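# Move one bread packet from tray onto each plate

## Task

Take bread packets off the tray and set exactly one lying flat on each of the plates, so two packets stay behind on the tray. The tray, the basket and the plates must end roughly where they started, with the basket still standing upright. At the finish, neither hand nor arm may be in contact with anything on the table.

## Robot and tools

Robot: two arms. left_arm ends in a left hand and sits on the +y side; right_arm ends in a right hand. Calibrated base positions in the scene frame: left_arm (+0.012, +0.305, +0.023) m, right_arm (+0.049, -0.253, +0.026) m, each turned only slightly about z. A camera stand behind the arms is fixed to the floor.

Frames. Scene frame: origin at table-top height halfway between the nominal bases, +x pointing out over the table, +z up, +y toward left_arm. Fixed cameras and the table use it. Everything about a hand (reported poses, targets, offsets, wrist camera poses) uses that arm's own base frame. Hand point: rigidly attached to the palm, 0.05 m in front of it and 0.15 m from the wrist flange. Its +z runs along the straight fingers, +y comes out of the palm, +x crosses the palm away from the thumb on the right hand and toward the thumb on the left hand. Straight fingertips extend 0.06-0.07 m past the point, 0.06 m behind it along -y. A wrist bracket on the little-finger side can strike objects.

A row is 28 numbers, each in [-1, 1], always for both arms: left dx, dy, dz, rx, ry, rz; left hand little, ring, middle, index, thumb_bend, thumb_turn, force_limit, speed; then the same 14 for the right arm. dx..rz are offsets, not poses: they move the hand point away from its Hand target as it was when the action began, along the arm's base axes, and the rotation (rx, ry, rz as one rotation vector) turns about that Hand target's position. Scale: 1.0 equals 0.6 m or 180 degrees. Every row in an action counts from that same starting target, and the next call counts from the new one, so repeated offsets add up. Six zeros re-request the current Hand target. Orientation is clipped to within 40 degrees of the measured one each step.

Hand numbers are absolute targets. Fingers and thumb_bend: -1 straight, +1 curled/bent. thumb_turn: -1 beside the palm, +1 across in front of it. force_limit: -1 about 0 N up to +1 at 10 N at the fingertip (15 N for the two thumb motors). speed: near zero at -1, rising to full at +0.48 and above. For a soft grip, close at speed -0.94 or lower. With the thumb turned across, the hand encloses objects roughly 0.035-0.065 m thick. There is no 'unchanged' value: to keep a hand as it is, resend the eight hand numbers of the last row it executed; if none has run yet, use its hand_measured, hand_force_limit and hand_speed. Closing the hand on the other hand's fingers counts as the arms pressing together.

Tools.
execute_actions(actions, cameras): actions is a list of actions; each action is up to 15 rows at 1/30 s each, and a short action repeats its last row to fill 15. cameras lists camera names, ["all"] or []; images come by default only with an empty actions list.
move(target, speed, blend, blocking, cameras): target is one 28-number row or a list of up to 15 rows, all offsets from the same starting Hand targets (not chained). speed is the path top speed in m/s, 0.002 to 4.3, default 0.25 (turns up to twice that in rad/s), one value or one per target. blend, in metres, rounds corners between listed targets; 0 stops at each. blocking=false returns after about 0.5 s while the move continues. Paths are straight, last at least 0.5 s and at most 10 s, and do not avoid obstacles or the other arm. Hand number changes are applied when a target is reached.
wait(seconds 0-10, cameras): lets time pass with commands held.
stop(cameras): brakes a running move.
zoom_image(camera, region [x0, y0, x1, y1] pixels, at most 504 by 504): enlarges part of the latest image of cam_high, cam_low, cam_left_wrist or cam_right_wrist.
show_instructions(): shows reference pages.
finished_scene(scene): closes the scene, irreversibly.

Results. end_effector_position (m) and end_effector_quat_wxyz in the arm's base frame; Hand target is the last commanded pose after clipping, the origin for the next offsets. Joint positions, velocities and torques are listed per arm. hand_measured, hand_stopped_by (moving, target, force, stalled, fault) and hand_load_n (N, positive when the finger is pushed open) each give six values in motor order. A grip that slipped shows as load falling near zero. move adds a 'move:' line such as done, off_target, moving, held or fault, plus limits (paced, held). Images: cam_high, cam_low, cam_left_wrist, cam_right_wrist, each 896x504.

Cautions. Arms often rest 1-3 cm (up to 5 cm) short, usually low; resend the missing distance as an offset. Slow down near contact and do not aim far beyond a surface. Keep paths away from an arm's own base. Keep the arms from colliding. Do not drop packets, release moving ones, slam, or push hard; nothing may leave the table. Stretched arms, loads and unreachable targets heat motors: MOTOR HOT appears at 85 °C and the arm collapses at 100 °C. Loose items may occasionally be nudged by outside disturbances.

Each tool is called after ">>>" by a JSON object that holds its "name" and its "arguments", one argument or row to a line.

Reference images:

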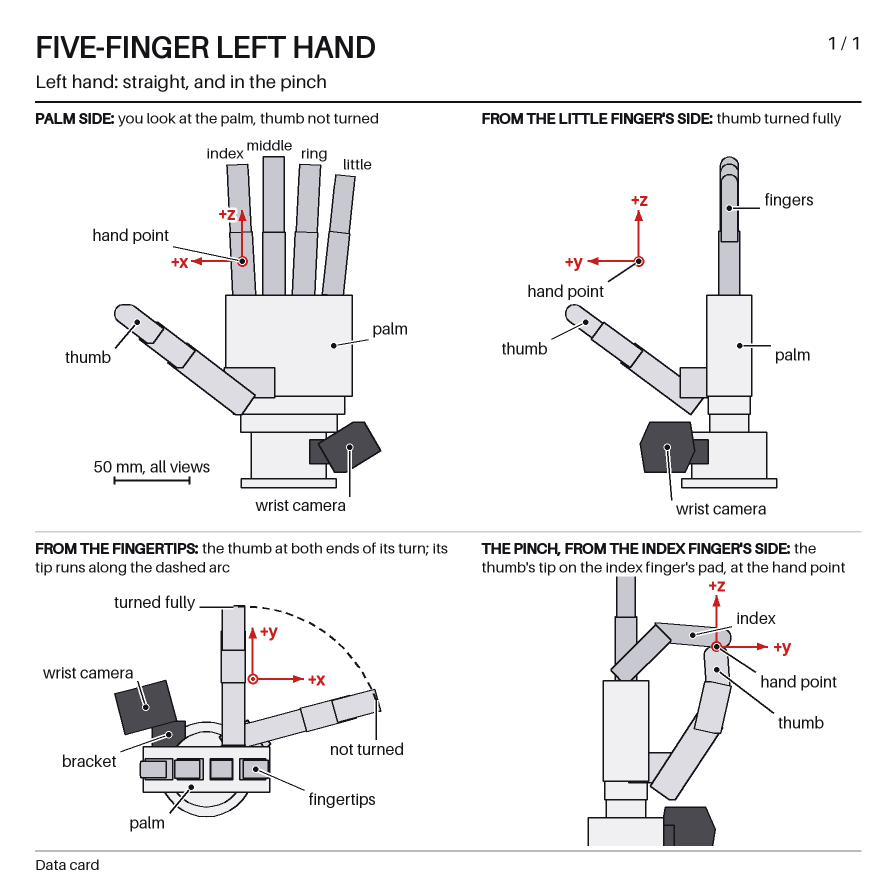

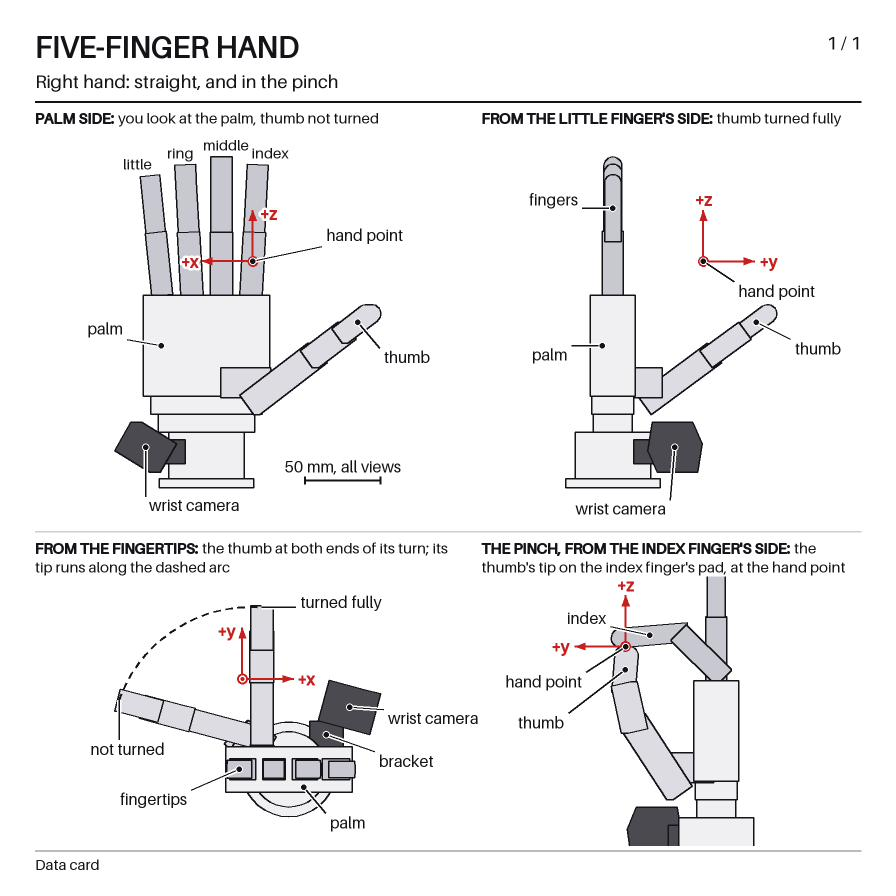

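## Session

>>> {"name": "execute_actions", "arguments": {
  "actions": []
}}

>>> {"name": "zoom_image", "arguments": {
  "camera": "cam_high",
  "region": [300, 140, 560, 350]
}}

Scene clock: 0.00 s.
left_arm: end_effector_position=(+0.2389, -0.1287, +0.1812) hand_measured=(-1.000, -1.000, -1.000, -1.000, -1.000, -1.000) hand_load_n=(+0.0, +0.0, +0.0, +0.0, +0.0, +0.0) hand_stopped_by=(target, target, target, target, target, target) hand_force_limit=0.00 hand_speed=-0.80 end_effector_quat_wxyz=(+0.161, +0.328, +0.861, +0.353) | right_arm: end_effector_position=(+0.5635, -0.1690, +0.3375) hand_measured=(-1.000, -1.000, -1.000, -1.000, -1.000, -1.000) hand_load_n=(+0.0, +0.0, +0.0, +0.0, +0.0, +0.0) hand_stopped_by=(target, target, target, target, target, target) hand_force_limit=0.00 hand_speed=-0.80 end_effector_quat_wxyz=(-0.589, +0.741, -0.232, +0.221)
Joint positions: left_arm=[-1.118 1.311 0.856 -1.43 -0.744 1.057] | right_arm=[-0.599 1.8 1.866 -1.342 -1.352 -1.325]
Joint velocities: within noise
Joint torques (N m): no reading
Motor temperatures (°C): left_arm=[26 26 28 27 27 22] | right_arm=[29 33 24 22 23 23]
Heat: left arm: hottest elbow 28 °C; right arm: hottest shoulder 33 °C.
Hand target: left_arm +0.2412, -0.1334, +0.1838; +0.164, +0.327, +0.863, +0.349 | right_arm +0.5666, -0.1712, +0.3453; -0.587, +0.743, -0.226, +0.230
camera_calibration:
cam_left_wrist: T_world_to_cam=[[-0.615897, -0.338932, -0.711194, 0.233694], [-0.76564, 0.470233, 0.43895, 0.169105], [0.185653, 0.814866, -0.549115, 0.272557], [0, 0, 0, 1]] pos_world=[0.222804, -0.22241, 0.241639]
cam_right_wrist: T_world_to_cam=[[0.0973029, -0.378002, -0.920677, 0.187208], [-0.99, 0.0581737, -0.128514, 0.609168], [0.102138, 0.923975, -0.368562, 0.342915], [0, 0, 0, 1]] pos_world=[0.549836, -0.281518, 0.37703]

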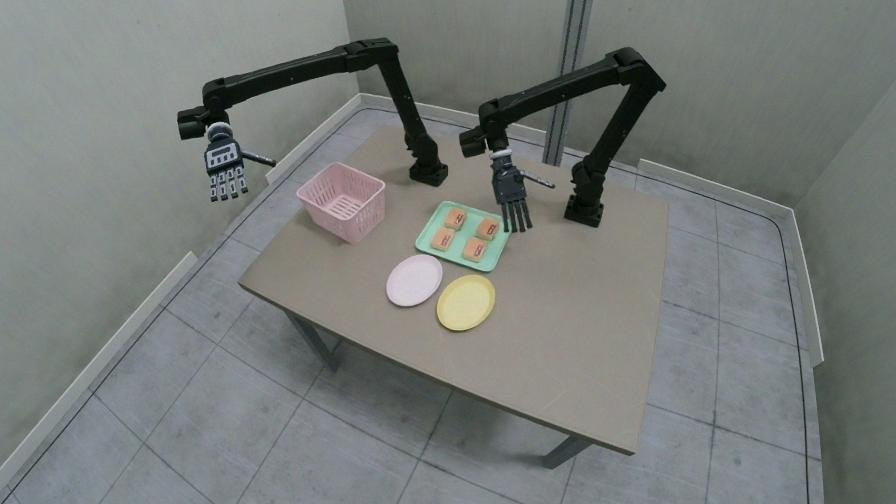

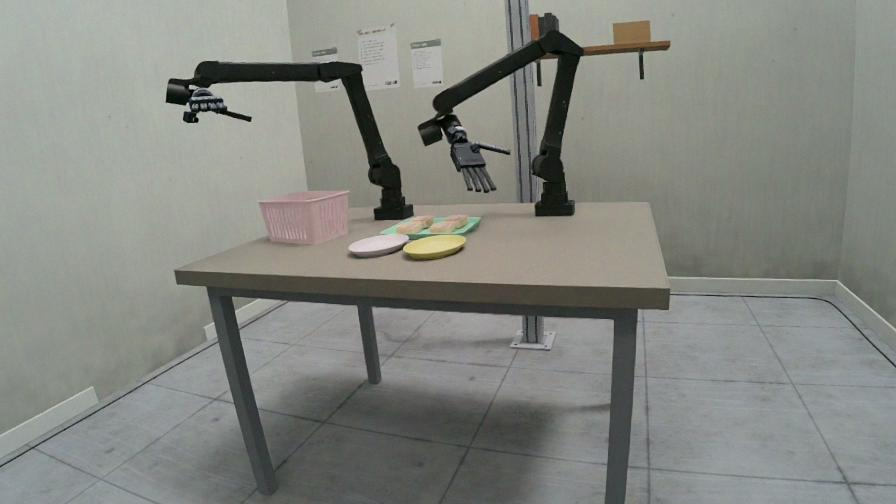

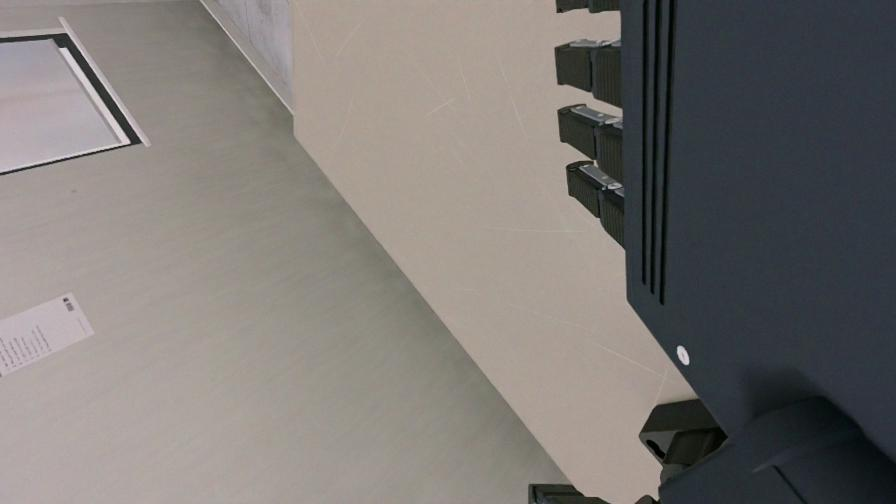

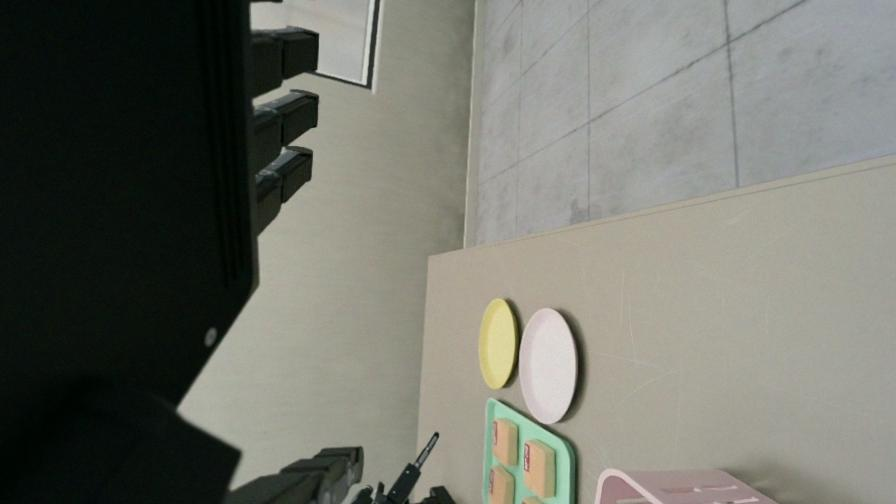

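Scaled by 1.938.

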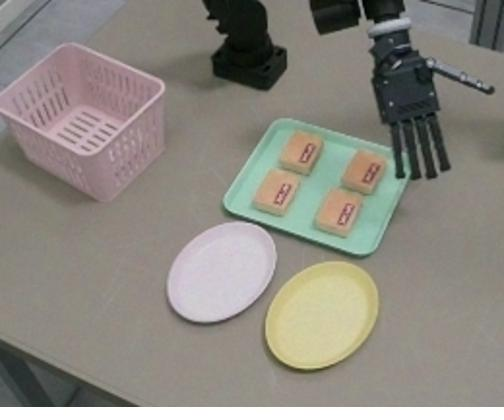

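>>> {"name": "move", "arguments": {
  "target": [0.0763,-0.251,-0.123,-0.5342,0.2066,0.172,1,1,-0.35,-0.35,-1,1,0,0, 0,0,0,0,0,0,-1,-1,-1,-1,-1,-1,0,-0.8],
  "speed": 0.35,
  "cameras": ["cam_high","cam_left_wrist"]
}}

>>> {"name": "zoom_image", "arguments": {
  "camera": "cam_high",
  "region": [400, 160, 540, 280]
}}

>>> {"name": "zoom_image", "arguments": {
  "camera": "cam_left_wrist",
  "region": [100, 50, 500, 450]
}}

Scene clock: 22.30 s.
left_arm: end_effector_position=(+0.2852, -0.2883, +0.1183) hand_measured=(+1.000, +1.000, -0.350, -0.350, -1.000, +1.000) hand_load_n=(+0.0, +0.0, +0.0, +0.0, +0.0, +0.0) hand_stopped_by=(target, target, target, target, target, target) hand_force_limit=0.00 hand_speed=0.00 end_effector_quat_wxyz=(+0.015, -0.014, +0.882, -0.470) | right_arm: end_effector_position=(+0.5635, -0.1690, +0.3375) hand_measured=(-1.000, -1.000, -1.000, -1.000, -1.000, -1.000) hand_load_n=(+0.0, +0.0, +0.0, +0.0, +0.0, +0.0) hand_stopped_by=(target, target, target, target, target, target) hand_force_limit=0.00 hand_speed=-0.80 end_effector_quat_wxyz=(-0.589, +0.741, -0.232, +0.221)
Joint positions: left_arm=[-0.475 1.241 0.767 -0.455 0.802 0.783] | right_arm=[-0.599 1.8 1.866 -1.342 -1.352 -1.325]
Joint torques (N m): left_arm=[1.14 -6.18 8.25 2.04 0.56 -0.14] | right_arm=[0.09 -16.73 9.42 0.73 -0.97 0.07]
Heat: left arm: hottest elbow 31 °C; right arm: hottest shoulder 34 °C.
Hand target: left_arm +0.2870, -0.2840, +0.1099; +0.011, -0.029, +0.883, -0.469 | right_arm +0.5666, -0.1712, +0.3453; -0.587, +0.743, -0.226, +0.230
Off the commanded pose: left_arm 0.010 m, 2 deg | right_arm 0.009 m, 1 deg.
move: done
camera_calibration:
cam_left_wrist: T_world_to_cam=[[-0.242396, -0.560463, 0.791912, -0.184852], [-0.880173, 0.470387, 0.0634968, 0.384294], [-0.408093, -0.681628, -0.607325, 0.104343], [0, 0, 0, 1]] pos_world=[0.336019, -0.213247, 0.185355]
Images, in order (width x height): cam_high 896x504, cam_left_wrist 896x504.

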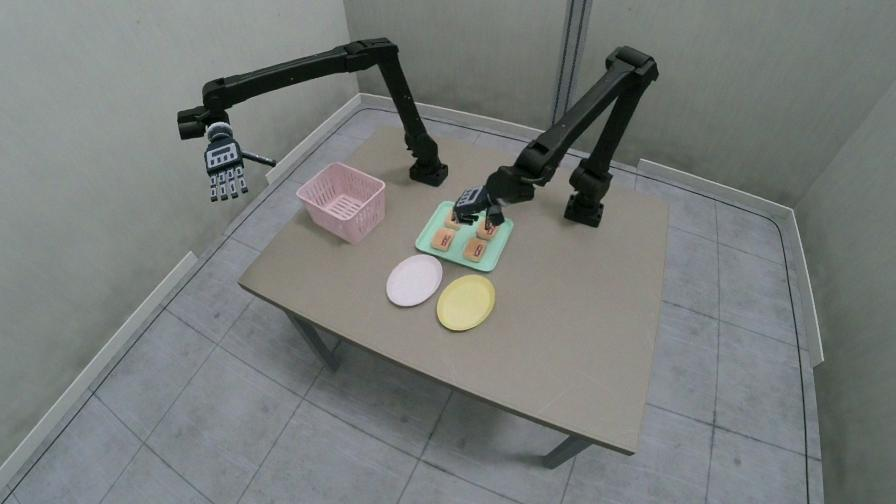

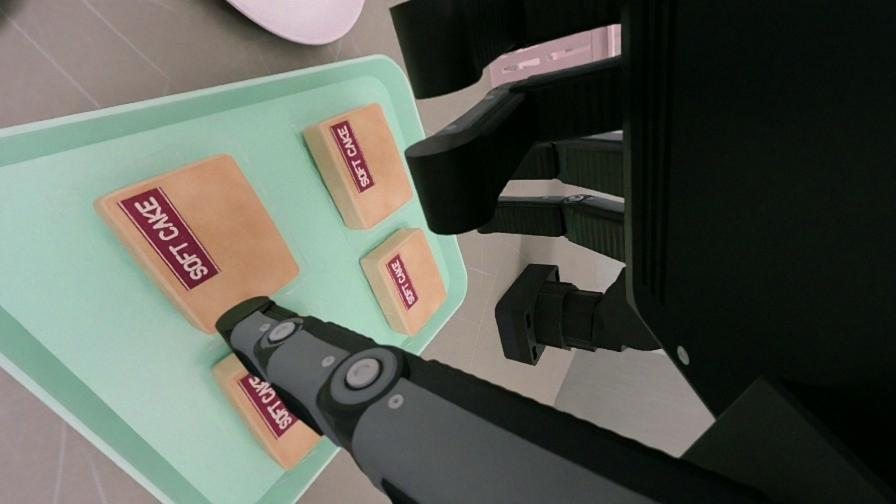

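Scaled by 3.600.

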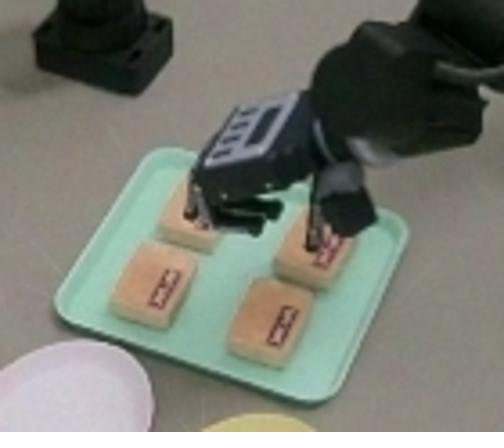

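Scaled by 1.260.

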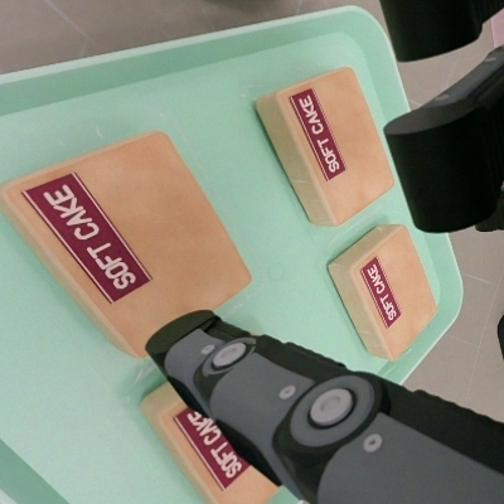

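>>> {"name": "move", "arguments": {
  "target": [
    [0.001,0.005,-0.13,0,0,0,1,1,-0.3,-0.3,-1,1,0,0, 0,0,0,0,0,0,-1,-1,-1,-1,-1,-1,0,-0.8],
    [0.001,0.005,-0.175,0,0,0,1,1,-0.3,-0.3,-1,1,0,0, 0,0,0,0,0,0,-1,-1,-1,-1,-1,-1,0,-0.8]
  ],
  "speed": [0.2,0.08],
  "blend": [0.005,0],
  "cameras": ["cam_low","cam_left_wrist"]
}}

>>> {"name": "zoom_image", "arguments": {
  "camera": "cam_low",
  "region": [380, 170, 480, 250]
}}

Scene clock: 29.57 s.
left_arm: end_effector_position=(+0.2877, -0.2867, +0.0151) hand_measured=(+1.000, +1.000, -0.300, -0.300, -1.000, +1.000) hand_load_n=(+0.0, +0.0, +0.0, +0.0, +0.0, +0.0) hand_stopped_by=(target, target, target, target, target, target) hand_force_limit=0.00 hand_speed=0.00 end_effector_quat_wxyz=(+0.016, -0.018, +0.881, -0.472) | right_arm: end_effector_position=(+0.5635, -0.1690, +0.3375) hand_measured=(-1.000, -1.000, -1.000, -1.000, -1.000, -1.000) hand_load_n=(+0.0, -0.5, +0.0, +0.0, +0.0, -0.5) hand_stopped_by=(target, target, target, target, target, target) hand_force_limit=0.00 hand_speed=-0.80 end_effector_quat_wxyz=(-0.589, +0.741, -0.232, +0.221)
Joint positions: left_arm=[-0.467 1.457 0.627 -0.101 0.807 0.783] | right_arm=[-0.599 1.8 1.866 -1.342 -1.352 -1.325]
Joint torques (N m): left_arm=[1.32 -6.59 6.45 2.19 0.58 -0.05] | right_arm=[0.15 -16.79 9.4 0.73 -0.96 0.07]
Motor temperatures (°C): left_arm=[26 27 31 27 28 22] | right_arm=[28 34 29 22 24 22]
Heat: left arm: hottest elbow 31 °C; right arm: hottest shoulder 34 °C.
Hand target: left_arm +0.2874, -0.2810, +0.0049; +0.011, -0.029, +0.883, -0.469 | right_arm +0.5666, -0.1712, +0.3453; -0.587, +0.743, -0.226, +0.230
Off the commanded pose: left_arm 0.012 m, 1 deg | right_arm 0.009 m, 1 deg.
move: off_target (left_arm)
camera_calibration:
cam_left_wrist: T_world_to_cam=[[-0.2373, -0.559348, 0.794241, -0.102783], [-0.882773, 0.465417, 0.0640213, 0.391607], [-0.405463, -0.685942, -0.604221, 0.0416936], [0, 0, 0, 1]] pos_world=[0.338215, -0.211153, 0.0817553]
Images, in order (width x height): cam_low 896x504, cam_left_wrist 896x504.

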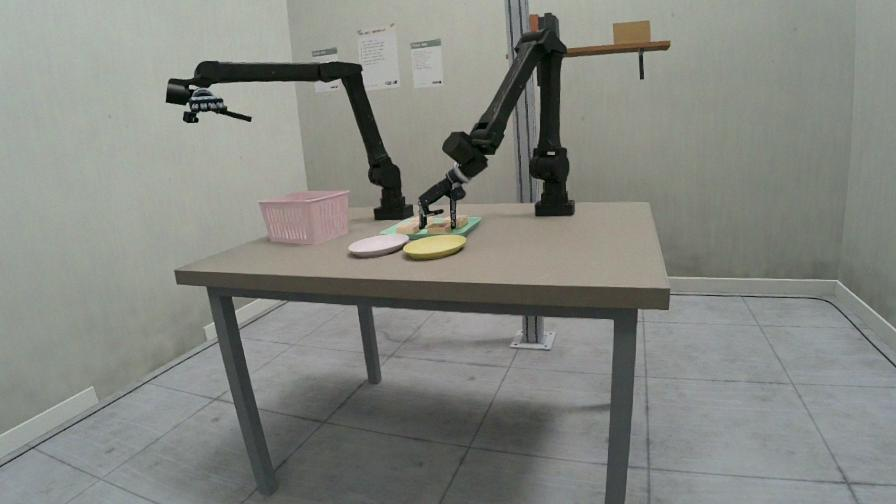

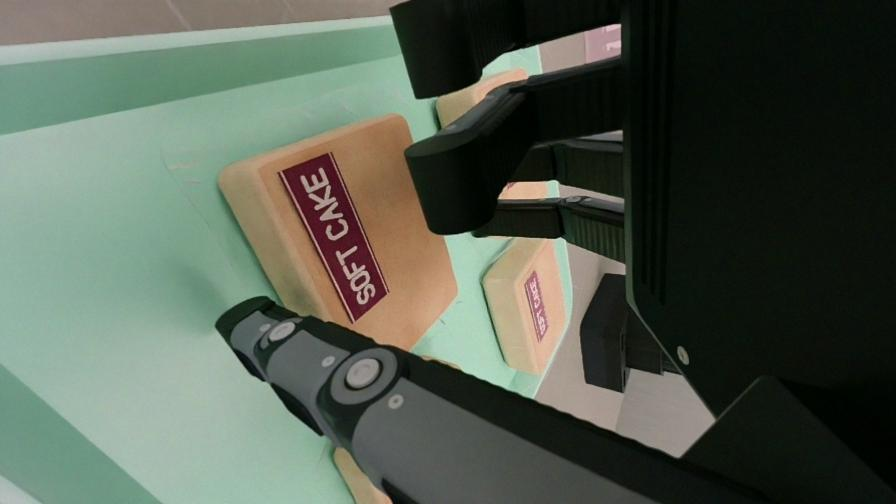

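Scaled by 5.040.

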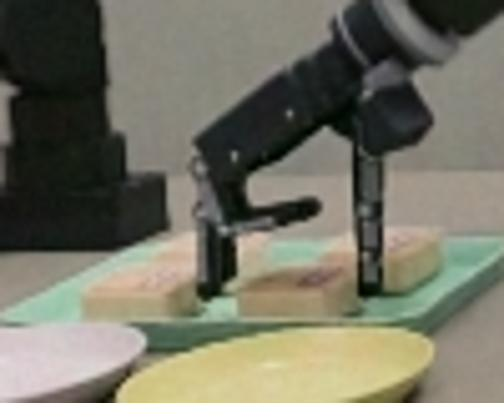

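>>> {"name": "move", "arguments": {
  "target": [0,0,0,0,0,0,1,1,0.2,0.2,-0.4,1,0,-0.88,0,0,0,0,0,0,-1,-1,-1,-1,-1,-1,0,-0.8],
  "speed": 0.1,
  "cameras": ["cam_left_wrist"]
}}

Scene clock: 42.23 s.
left_arm: end_effector_position=(+0.2877, -0.2867, +0.0147) hand_measured=(+1.000, +1.000, -0.114, -0.036, -0.908, +1.000) hand_load_n=(+0.0, +0.0, +3.0, +5.5, +11.0, -0.5) hand_stopped_by=(target, target, force, force, force, target) hand_force_limit=0.00 hand_speed=-0.88 end_effector_quat_wxyz=(+0.015, -0.018, +0.882, -0.471) | right_arm: end_effector_position=(+0.5635, -0.1690, +0.3375) hand_measured=(-1.000, -1.000, -1.000, -1.000, -1.000, -1.000) hand_load_n=(+0.0, +0.0, +0.0, +0.0, +0.0, +0.0) hand_stopped_by=(target, target, target, target, target, target) hand_force_limit=0.00 hand_speed=-0.80 end_effector_quat_wxyz=(-0.589, +0.741, -0.232, +0.221)
Joint positions: left_arm=[-0.467 1.458 0.627 -0.1 0.807 0.783] | right_arm=[-0.599 1.8 1.866 -1.342 -1.352 -1.325]
Joint torques (N m): left_arm=[1.14 -6.83 6.45 2.07 0.57 -0.05] | right_arm=[0.15 -16.85 9.39 0.75 -0.96 0.07]
Heat: left arm: hottest elbow 31 °C; right arm: hottest shoulder 35 °C.
Hand target: left_arm +0.2875, -0.2810, +0.0049; +0.011, -0.029, +0.883, -0.469 | right_arm +0.5666, -0.1712, +0.3453; -0.587, +0.743, -0.226, +0.230
Off the commanded pose: left_arm 0.011 m, 1 deg | right_arm 0.009 m, 1 deg.
move: off_target (left_arm)
camera_calibration:
cam_left_wrist: T_world_to_cam=[[-0.23674, -0.559645, 0.794199, -0.102715], [-0.88272, 0.465406, 0.0648298, 0.391547], [-0.405907, -0.685707, -0.60419, 0.0416497], [0, 0, 0, 1]] pos_world=[0.338215, -0.211153, 0.0813562]
Images, in order (width x height): cam_left_wrist 896x504.

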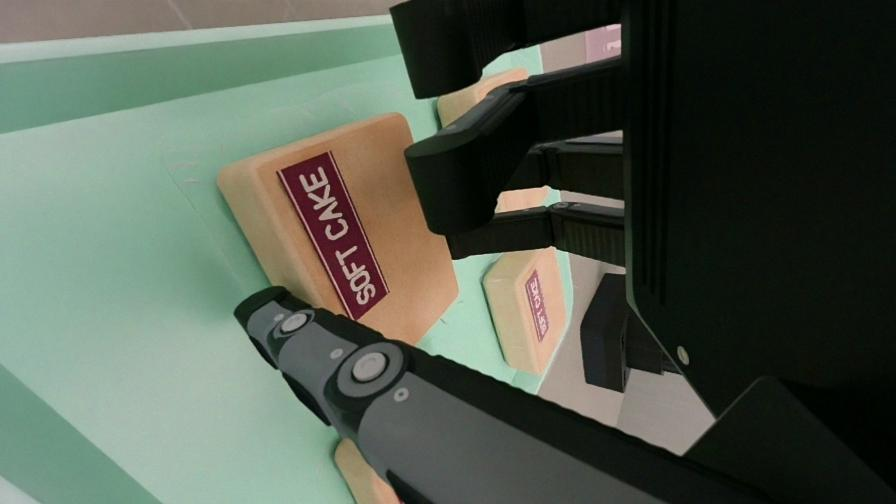

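>>> {"name": "move", "arguments": {
  "target": [
    [0.02,-0.01,0.16,0,0,0,1,1,0.2,0.2,-0.4,1,0,-0.88,0,0,0,0,0,0,-1,-1,-1,-1,-1,-1,0,-0.8],
    [0.3167,0.0867,0.16,0,0,0,1,1,0.2,0.2,-0.4,1,0,-0.88,0,0,0,0,0,0,-1,-1,-1,-1,-1,-1,0,-0.8]
  ],
  "speed": [0.1,0.15],
  "blend": [0.02,0],
  "cameras": ["cam_left_wrist","cam_high"]
}}

Scene clock: 48.03 s.
left_arm: end_effector_position=(+0.4585, -0.2303, +0.0966) hand_measured=(+1.000, +1.000, -0.114, -0.036, -0.908, +1.000) hand_load_n=(+0.0, +0.0, +3.0, +5.0, +10.5, -0.5) hand_stopped_by=(target, target, force, force, force, target) hand_force_limit=0.00 hand_speed=-0.88 end_effector_quat_wxyz=(+0.002, -0.033, +0.883, -0.467) | right_arm: end_effector_position=(+0.5635, -0.1690, +0.3375) hand_measured=(-1.000, -1.000, -1.000, -1.000, -1.000, -1.000) hand_load_n=(+0.0, -0.5, +0.0, +0.0, +0.0, +0.0) hand_stopped_by=(target, target, target, target, target, target) hand_force_limit=0.00 hand_speed=-0.80 end_effector_quat_wxyz=(-0.589, +0.741, -0.232, +0.221)
Joint positions: left_arm=[-0.206 1.683 1.208 -0.75 0.929 1.115] | right_arm=[-0.599 1.8 1.866 -1.342 -1.352 -1.325]
Joint torques (N m): left_arm=[0.73 -11.81 13.07 0.36 0.72 0.11] | right_arm=[0.15 -16.85 9.4 0.76 -0.97 0.07]
Heat: left arm: hottest elbow 32 °C; right arm: hottest shoulder 35 °C.
Hand target: left_arm +0.4775, -0.2291, +0.1009; +0.011, -0.029, +0.883, -0.469 | right_arm +0.5666, -0.1712, +0.3453; -0.587, +0.743, -0.226, +0.230
Off the commanded pose: left_arm 0.020 m, 1 deg | right_arm 0.009 m, 1 deg.
move: off_target (left_arm)
camera_calibration:
cam_left_wrist: T_world_to_cam=[[-0.197549, -0.569489, 0.797908, -0.116376], [-0.886567, 0.451109, 0.10247, 0.505645], [-0.418299, -0.687156, -0.594006, 0.203459], [0, 0, 0, 1]] pos_world=[0.510405, -0.154568, 0.161899]
Images, in order (width x height): cam_high 896x504, cam_left_wrist 896x504.

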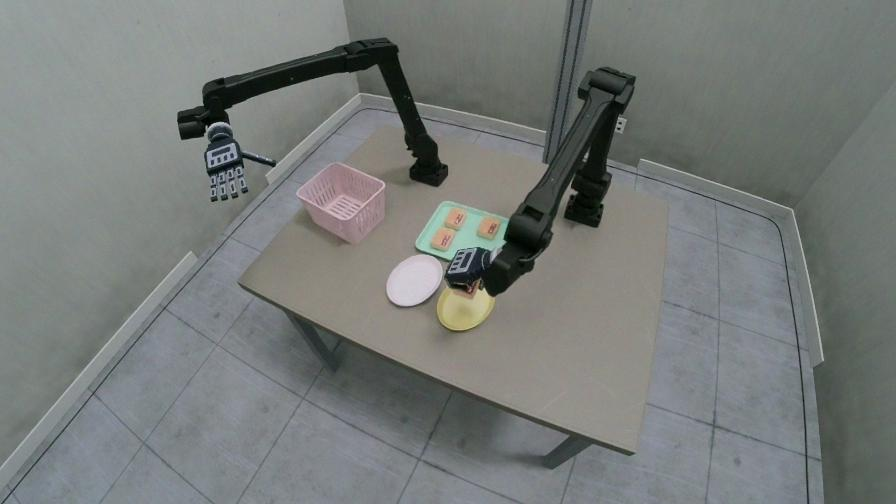

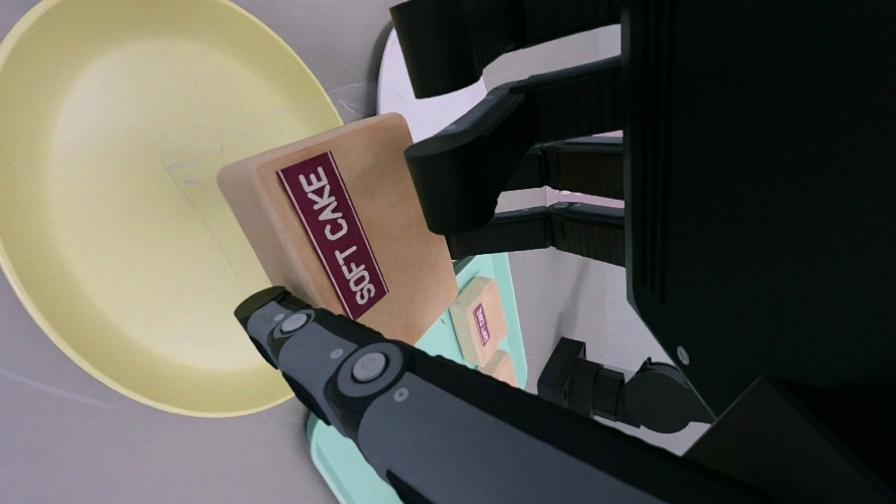

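>>> {"name": "move", "arguments": {
  "target": [-0.028,0.011,-0.128,0,0,0,1,1,0.2,0.2,-0.4,1,0,-0.88,0,0,0,0,0,0,-1,-1,-1,-1,-1,-1,0,-0.8],
  "speed": 0.12,
  "cameras": ["cam_left_wrist","cam_high"]
}}

>>> {"name": "zoom_image", "arguments": {
  "camera": "cam_high",
  "region": [380, 220, 540, 340]
}}

Scene clock: 57.27 s.
left_arm: end_effector_position=(+0.4580, -0.2300, +0.0360) hand_measured=(+1.000, +1.000, -0.114, -0.036, -0.908, +1.000) hand_load_n=(+0.0, +0.0, +3.0, +5.0, +11.0, -0.5) hand_stopped_by=(target, target, force, force, force, target) hand_force_limit=0.00 hand_speed=-0.88 end_effector_quat_wxyz=(+0.010, -0.025, +0.883, -0.469) | right_arm: end_effector_position=(+0.5635, -0.1690, +0.3375) hand_measured=(-1.000, -1.000, -1.000, -1.000, -1.000, -1.000) hand_load_n=(+0.0, +0.0, +0.0, +0.0, +0.0, +0.0) hand_stopped_by=(target, target, target, target, target, target) hand_force_limit=0.00 hand_speed=-0.80 end_effector_quat_wxyz=(-0.589, +0.741, -0.232, +0.221)
Joint positions: left_arm=[-0.206 1.759 1.126 -0.579 0.931 1.127] | right_arm=[-0.599 1.8 1.866 -1.342 -1.352 -1.325]
Joint torques (N m): left_arm=[1.32 -12.51 7.57 1.52 0.74 0.11] | right_arm=[0.15 -16.85 9.39 0.73 -0.97 0.07]
Heat: left arm: hottest elbow 34 °C; right arm: hottest shoulder 35 °C.
Hand target: left_arm +0.4607, -0.2225, +0.0241; +0.011, -0.029, +0.883, -0.469 | right_arm +0.5666, -0.1712, +0.3453; -0.587, +0.743, -0.226, +0.230
Off the commanded pose: left_arm 0.014 m, 0 deg | right_arm 0.009 m, 1 deg.
move: off_target (left_arm)
camera_calibration:
cam_left_wrist: T_world_to_cam=[[-0.219775, -0.565108, 0.795206, -0.0566688], [-0.885149, 0.458205, 0.0809872, 0.513049], [-0.410134, -0.686077, -0.600907, 0.164188], [0, 0, 0, 1]] pos_world=[0.50901, -0.15446, 0.102175]
Images, in order (width x height): cam_high 896x504, cam_left_wrist 896x504.

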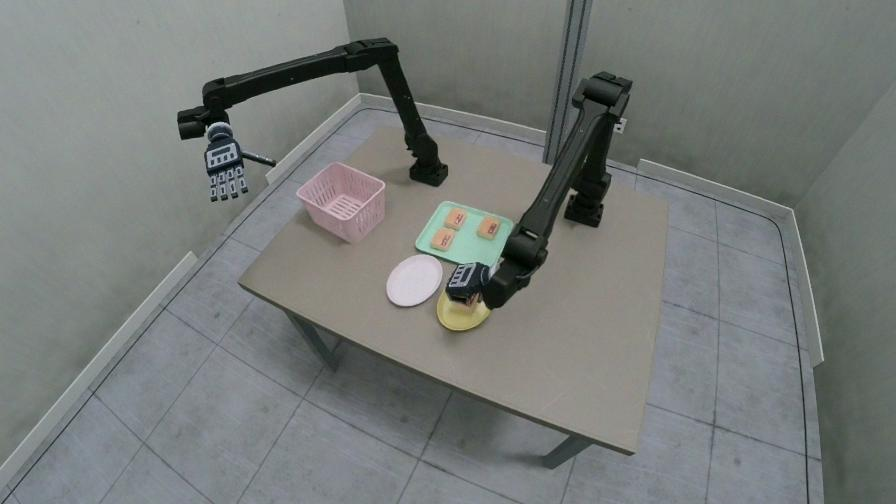

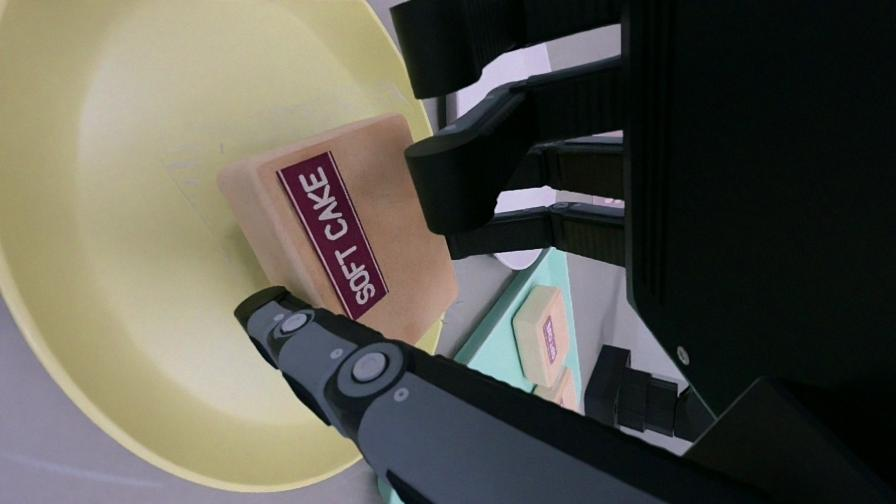

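Scaled by 3.150.

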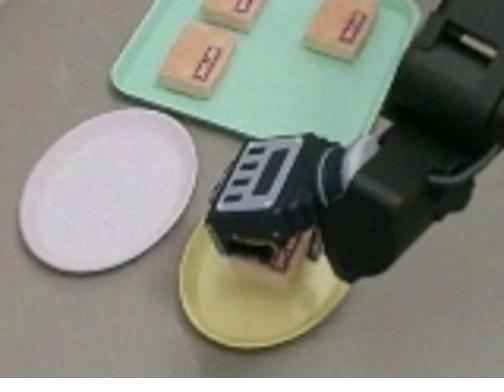

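>>> {"name": "move", "arguments": {
  "target": [0,0,-0.035,0,0,0,1,1,0.2,0.2,-0.4,1,0,-0.88,0,0,0,0,0,0,-1,-1,-1,-1,-1,-1,0,-0.8],
  "speed": 0.06,
  "cameras": ["cam_left_wrist","cam_low"]
}}

Scene clock: 64.07 s.
left_arm: end_effector_position=(+0.4594, -0.2304, +0.0171) hand_measured=(+1.000, +1.000, -0.114, -0.036, -0.908, +1.000) hand_load_n=(+0.0, +0.0, +3.0, +5.0, +11.0, -1.0) hand_stopped_by=(target, target, force, force, force, target) hand_force_limit=0.00 hand_speed=-0.88 end_effector_quat_wxyz=(+0.012, -0.024, +0.882, -0.470) | right_arm: end_effector_position=(+0.5635, -0.1690, +0.3375) hand_measured=(-1.000, -1.000, -1.000, -1.000, -1.000, -1.000) hand_load_n=(+0.0, +0.0, +0.0, +0.0, +0.0, -0.5) hand_stopped_by=(target, target, target, target, target, target) hand_force_limit=0.00 hand_speed=-0.80 end_effector_quat_wxyz=(-0.589, +0.741, -0.232, +0.221)
Joint positions: left_arm=[-0.206 1.792 1.111 -0.527 0.931 1.127] | right_arm=[-0.599 1.8 1.866 -1.342 -1.352 -1.325]
Joint torques (N m): left_arm=[1.38 -12.57 7.25 1.52 0.73 0.11] | right_arm=[0.21 -16.79 9.37 0.77 -0.97 0.07]
Heat: left arm: hottest elbow 34 °C; right arm: hottest shoulder 35 °C.
Hand target: left_arm +0.4608, -0.2225, +0.0032; +0.011, -0.029, +0.883, -0.469 | right_arm +0.5666, -0.1712, +0.3453; -0.587, +0.743, -0.226, +0.230
Off the commanded pose: left_arm 0.016 m, 1 deg | right_arm 0.009 m, 1 deg.
move: off_target (left_arm)
camera_calibration:
cam_left_wrist: T_world_to_cam=[[-0.22335, -0.564038, 0.794969, -0.0396114], [-0.885473, 0.458362, 0.0764349, 0.516341], [-0.407496, -0.686851, -0.601816, 0.151784], [0, 0, 0, 1]] pos_world=[0.51021, -0.15476, 0.0833696]
Images, in order (width x height): cam_low 896x504, cam_left_wrist 896x504.

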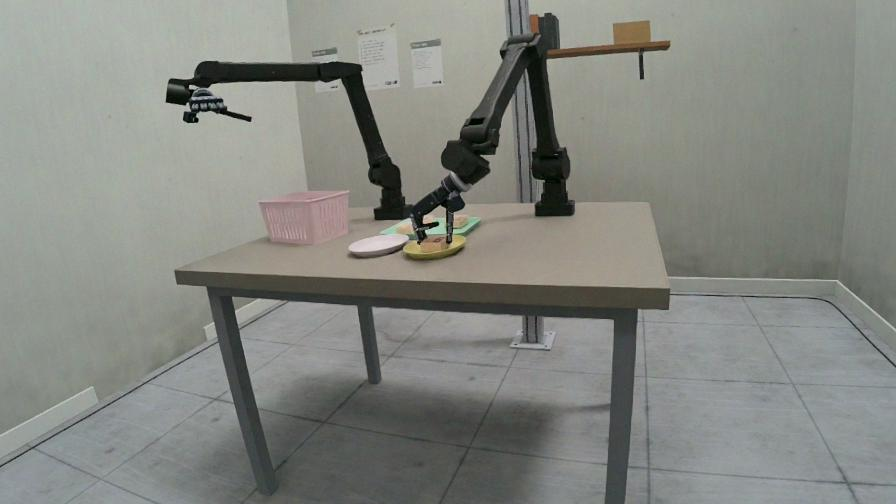

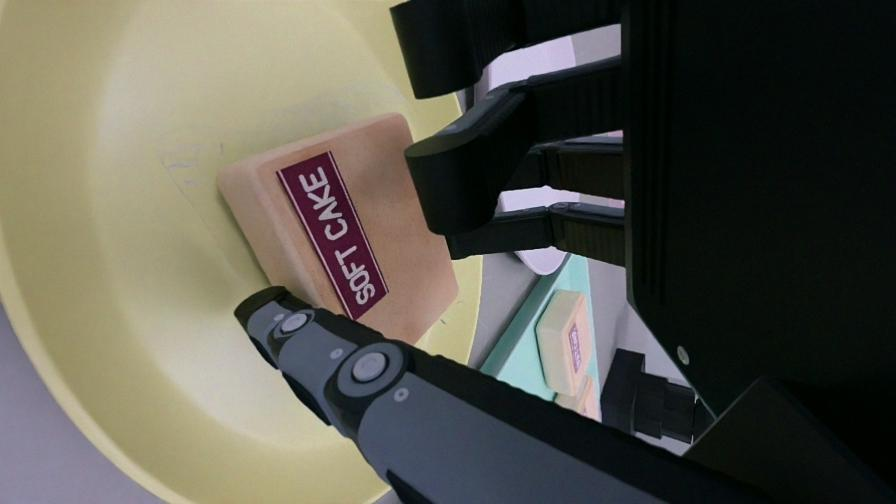

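>>> {"name": "move", "arguments": {
  "target": [0,0,-0.009,0,0,0,1,1,0.2,0.2,-0.4,1,0,-0.88,0,0,0,0,0,0,-1,-1,-1,-1,-1,-1,0,-0.8],
  "speed": 0.04,
  "cameras": ["cam_left_wrist"]
}}

Scene clock: 66.03 s.
left_arm: end_effector_position=(+0.4617, -0.2309, +0.0154) hand_measured=(+1.000, +1.000, -0.114, -0.036, -0.908, +1.000) hand_load_n=(+0.0, +0.0, +3.0, +5.0, +11.0, -0.5) hand_stopped_by=(target, target, force, force, force, target) hand_force_limit=0.00 hand_speed=-0.88 end_effector_quat_wxyz=(+0.015, -0.022, +0.882, -0.471) | right_arm: end_effector_position=(+0.5635, -0.1690, +0.3375) hand_measured=(-1.000, -1.000, -1.000, -1.000, -1.000, -1.000) hand_load_n=(+0.0, +0.0, +0.0, +0.5, -0.5, -0.5) hand_stopped_by=(target, target, target, target, target, target) hand_force_limit=0.00 hand_speed=-0.80 end_effector_quat_wxyz=(-0.589, +0.741, -0.232, +0.221)
Joint positions: left_arm=[-0.206 1.796 1.111 -0.514 0.932 1.127] | right_arm=[-0.599 1.8 1.866 -1.342 -1.352 -1.325]
Joint torques (N m): left_arm=[1.49 -12.28 6.83 1.59 0.7 0.12] | right_arm=[0.15 -16.79 9.4 0.75 -0.96 0.07]
Heat: left arm: hottest elbow 34 °C; right arm: hottest shoulder 35 °C.
Hand target: left_arm +0.4609, -0.2226, -0.0022; +0.011, -0.029, +0.883, -0.469 | right_arm +0.5666, -0.1712, +0.3453; -0.587, +0.743, -0.226, +0.230
Off the commanded pose: left_arm 0.020 m, 1 deg | right_arm 0.009 m, 1 deg.
move: off_target (left_arm)
camera_calibration:
cam_left_wrist: T_world_to_cam=[[-0.229569, -0.562169, 0.794521, -0.0348269], [-0.885898, 0.458774, 0.0686376, 0.519058], [-0.403092, -0.688108, -0.603345, 0.149031], [0, 0, 0, 1]] pos_world=[0.51191, -0.15516, 0.0819606]
Images, in order (width x height): cam_left_wrist 896x504.

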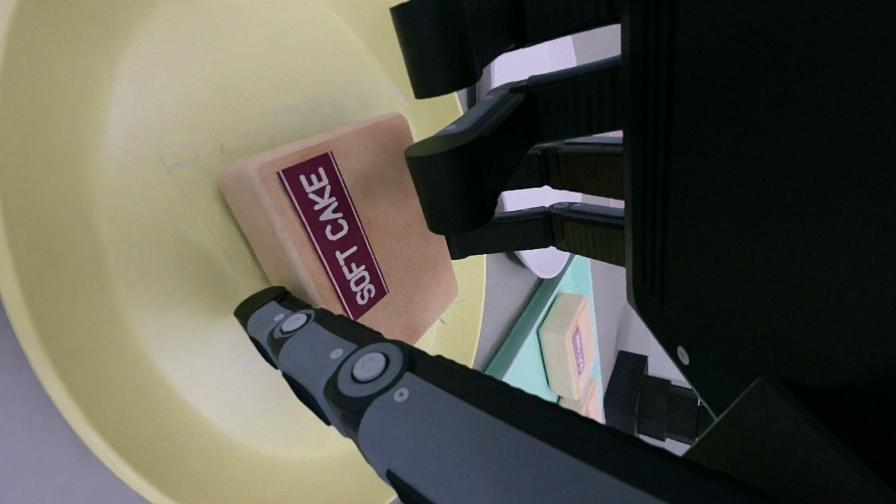

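>>> {"name": "move", "arguments": {
  "target": [
    [0,0,0,0,0,0,1,1,-0.27,-0.27,-1,1,0,-0.8,0,0,0,0,0,0,-1,-1,-1,-1,-1,-1,0,-0.8],
    [0.01,-0.008,0.06,0,0,0,1,1,-0.27,-0.27,-1,1,0,-0.8,0,0,0,0,0,0,-1,-1,-1,-1,-1,-1,0,-0.8],
    [-0.01,-0.01,0.15,0,0,0,1,1,-0.27,-0.27,-1,1,0,-0.8,0,0,0,0,0,0,-1,-1,-1,-1,-1,-1,0,-0.8],
    [-0.2765,-0.272,0.145,0,0,0,1,1,-0.27,-0.27,-1,1,0,-0.8,0,0,0,0,0,0,-1,-1,-1,-1,-1,-1,0,-0.8]
  ],
  "speed": [0.1,0.05,0.15,0.2],
  "blend": [0,0.01,0.02,0],
  "cameras": ["cam_left_wrist","cam_high"]
}}

>>> {"name": "zoom_image", "arguments": {
  "camera": "cam_high",
  "region": [380, 190, 540, 340]
}}

Scene clock: 73.90 s.
left_arm: end_effector_position=(+0.3004, -0.3829, +0.0829) hand_measured=(+1.000, +1.000, -0.270, -0.270, -1.000, +1.000) hand_load_n=(+0.0, +0.0, +0.0, +0.0, +0.0, +0.0) hand_stopped_by=(target, target, target, target, target, target) hand_force_limit=0.00 hand_speed=-0.80 end_effector_quat_wxyz=(+0.010, -0.029, +0.885, -0.465) | right_arm: end_effector_position=(+0.5635, -0.1690, +0.3375) hand_measured=(-1.000, -1.000, -1.000, -1.000, -1.000, -1.000) hand_load_n=(+0.0, +0.0, +0.0, -0.5, +0.0, -0.5) hand_stopped_by=(target, target, target, target, target, target) hand_force_limit=0.00 hand_speed=-0.80 end_effector_quat_wxyz=(-0.589, +0.741, -0.232, +0.221)
Joint positions: left_arm=[-0.665 1.463 0.854 -0.198 0.668 0.563] | right_arm=[-0.599 1.8 1.866 -1.342 -1.352 -1.325]
Joint torques (N m): left_arm=[-0.91 -11.34 7.84 2.29 0.27 -0.16] | right_arm=[0.09 -16.73 9.4 0.75 -0.96 0.07]
Heat: left arm: hottest elbow 34 °C; right arm: hottest shoulder 36 °C.
Hand target: left_arm +0.2950, -0.3857, +0.0848; +0.011, -0.029, +0.883, -0.469 | right_arm +0.5666, -0.1712, +0.3453; -0.587, +0.743, -0.226, +0.230
Off the commanded pose: left_arm 0.006 m, 1 deg | right_arm 0.009 m, 1 deg.
move: done
camera_calibration:
cam_left_wrist: T_world_to_cam=[[-0.211889, -0.57402, 0.790951, -0.22039], [-0.88837, 0.450437, 0.088911, 0.43716], [-0.40731, -0.683818, -0.605385, 0.023184], [0, 0, 0, 1]] pos_world=[0.351105, -0.307568, 0.149485]
Images, in order (width x height): cam_high 896x504, cam_left_wrist 896x504.

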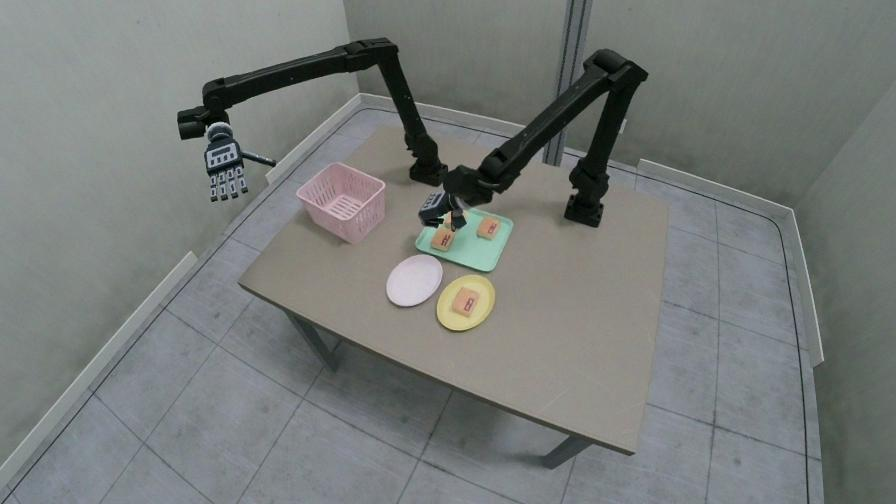

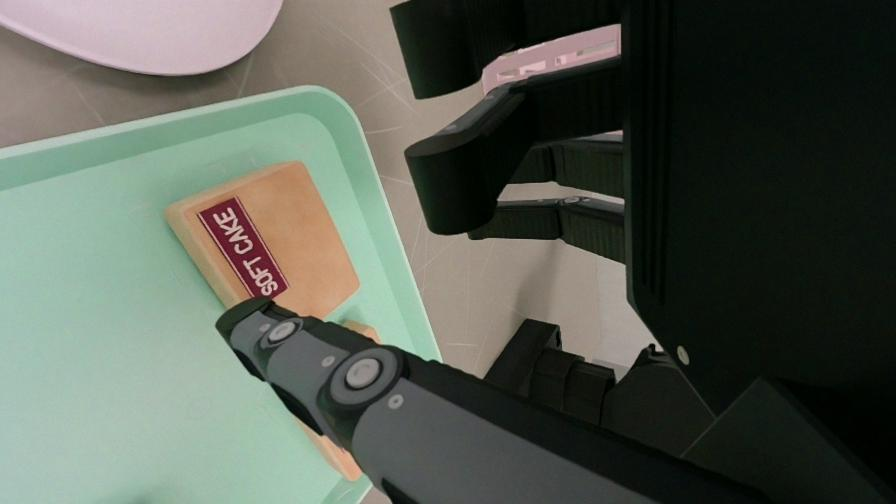

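Scaled by 3.150.

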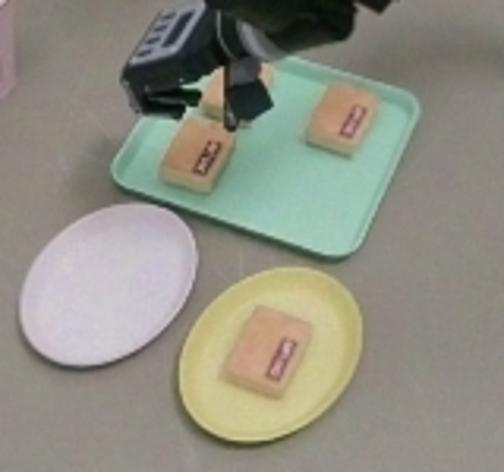

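>>> {"name": "move", "arguments": {
  "target": [-0.0108,0.0053,-0.085,0,0,0,1,1,-0.27,-0.27,-1,1,0,-0.8,0,0,0,0,0,0,-1,-1,-1,-1,-1,-1,0,-0.8],
  "speed": 0.12,
  "cameras": ["cam_left_wrist"]
}}

Scene clock: 81.23 s.
left_arm: end_effector_position=(+0.2958, -0.3789, +0.0438) hand_measured=(+1.000, +1.000, -0.270, -0.270, -1.000, +1.000) hand_load_n=(+0.0, +0.0, +0.0, +0.0, +0.0, -0.5) hand_stopped_by=(target, target, target, target, target, target) hand_force_limit=0.00 hand_speed=-0.80 end_effector_quat_wxyz=(+0.020, -0.026, +0.881, -0.472) | right_arm: end_effector_position=(+0.5635, -0.1690, +0.3375) hand_measured=(-1.000, -1.000, -1.000, -1.000, -1.000, -1.000) hand_load_n=(+0.0, +0.0, +0.0, +0.0, +0.0, -0.5) hand_stopped_by=(target, target, target, target, target, target) hand_force_limit=0.00 hand_speed=-0.80 end_effector_quat_wxyz=(-0.589, +0.741, -0.232, +0.221)
Joint positions: left_arm=[-0.665 1.516 0.772 -0.035 0.665 0.559] | right_arm=[-0.599 1.8 1.866 -1.342 -1.352 -1.325]
Joint torques (N m): left_arm=[-1.2 -8.94 7.45 2.37 0.27 -0.14] | right_arm=[0.15 -16.79 9.37 0.75 -0.96 0.07]
Motor temperatures (°C): left_arm=[25 27 34 27 28 22] | right_arm=[28 36 34 22 24 22]
Heat: left arm: hottest elbow 34 °C; right arm: hottest shoulder 36 °C.
Hand target: left_arm +0.2884, -0.3824, +0.0337; +0.011, -0.029, +0.883, -0.469 | right_arm +0.5666, -0.1712, +0.3453; -0.587, +0.743, -0.226, +0.230
Off the commanded pose: left_arm 0.013 m, 1 deg | right_arm 0.009 m, 1 deg.
move: off_target (left_arm)
camera_calibration:
cam_left_wrist: T_world_to_cam=[[-0.225906, -0.562189, 0.795556, -0.179755], [-0.891876, 0.447841, 0.0632147, 0.435921], [-0.391821, -0.695257, -0.602573, -0.00862001], [0, 0, 0, 1]] pos_world=[0.344803, -0.302273, 0.110254]
Images, in order (width x height): cam_left_wrist 896x504.

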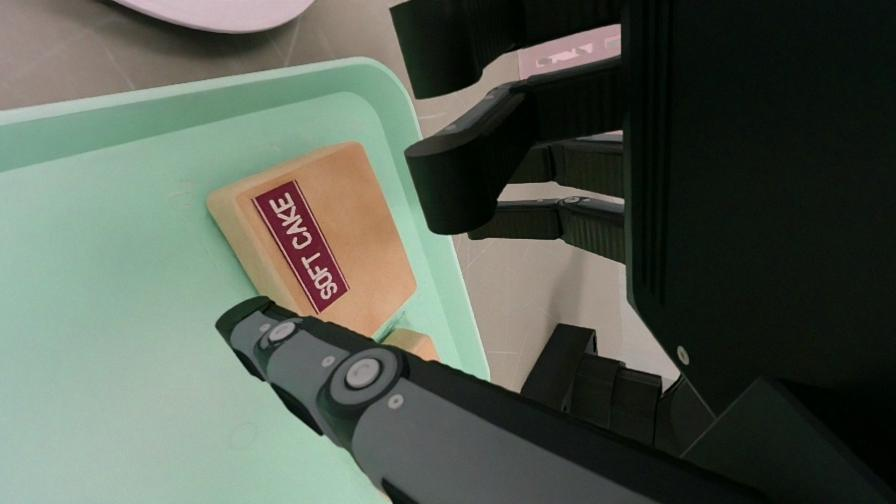

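>>> {"name": "move", "arguments": {
  "target": [-0.0127,-0.0115,0.0,0,0,0,1,1,-0.27,-0.27,-1,1,0,-0.8,0,0,0,0,0,0,-1,-1,-1,-1,-1,-1,0,-0.8],
  "speed": 0.12
}}

Scene clock: 85.33 s.
left_arm: end_effector_position=(+0.2902, -0.3879, +0.0449) hand_measured=(+1.000, +1.000, -0.270, -0.270, -1.000, +1.000) hand_load_n=(+0.0, +0.0, +0.0, +0.0, +0.0, +0.0) hand_stopped_by=(target, target, target, target, target, target) hand_force_limit=0.00 hand_speed=-0.80 end_effector_quat_wxyz=(+0.021, -0.025, +0.880, -0.473) | right_arm: end_effector_position=(+0.5635, -0.1690, +0.3375) hand_measured=(-1.000, -1.000, -1.000, -1.000, -1.000, -1.000) hand_load_n=(+0.0, +0.0, +0.0, +0.0, +0.0, -0.5) hand_stopped_by=(target, target, target, target, target, target) hand_force_limit=0.00 hand_speed=-0.80 end_effector_quat_wxyz=(-0.589, +0.741, -0.232, +0.221)
Joint positions: left_arm=[-0.691 1.516 0.772 -0.018 0.647 0.537] | right_arm=[-0.599 1.8 1.866 -1.342 -1.352 -1.325]
Joint torques (N m): left_arm=[-1.14 -9.17 6.91 2.36 0.24 -0.16] | right_arm=[0.15 -16.79 9.4 0.76 -0.97 0.07]
Heat: left arm: hottest elbow 34 °C; right arm: hottest shoulder 36 °C.
Hand target: left_arm +0.2808, -0.3893, +0.0336; +0.011, -0.029, +0.883, -0.469 | right_arm +0.5666, -0.1712, +0.3453; -0.587, +0.743, -0.226, +0.230
Off the commanded pose: left_arm 0.015 m, 1 deg | right_arm 0.009 m, 1 deg.
move: off_target (left_arm)


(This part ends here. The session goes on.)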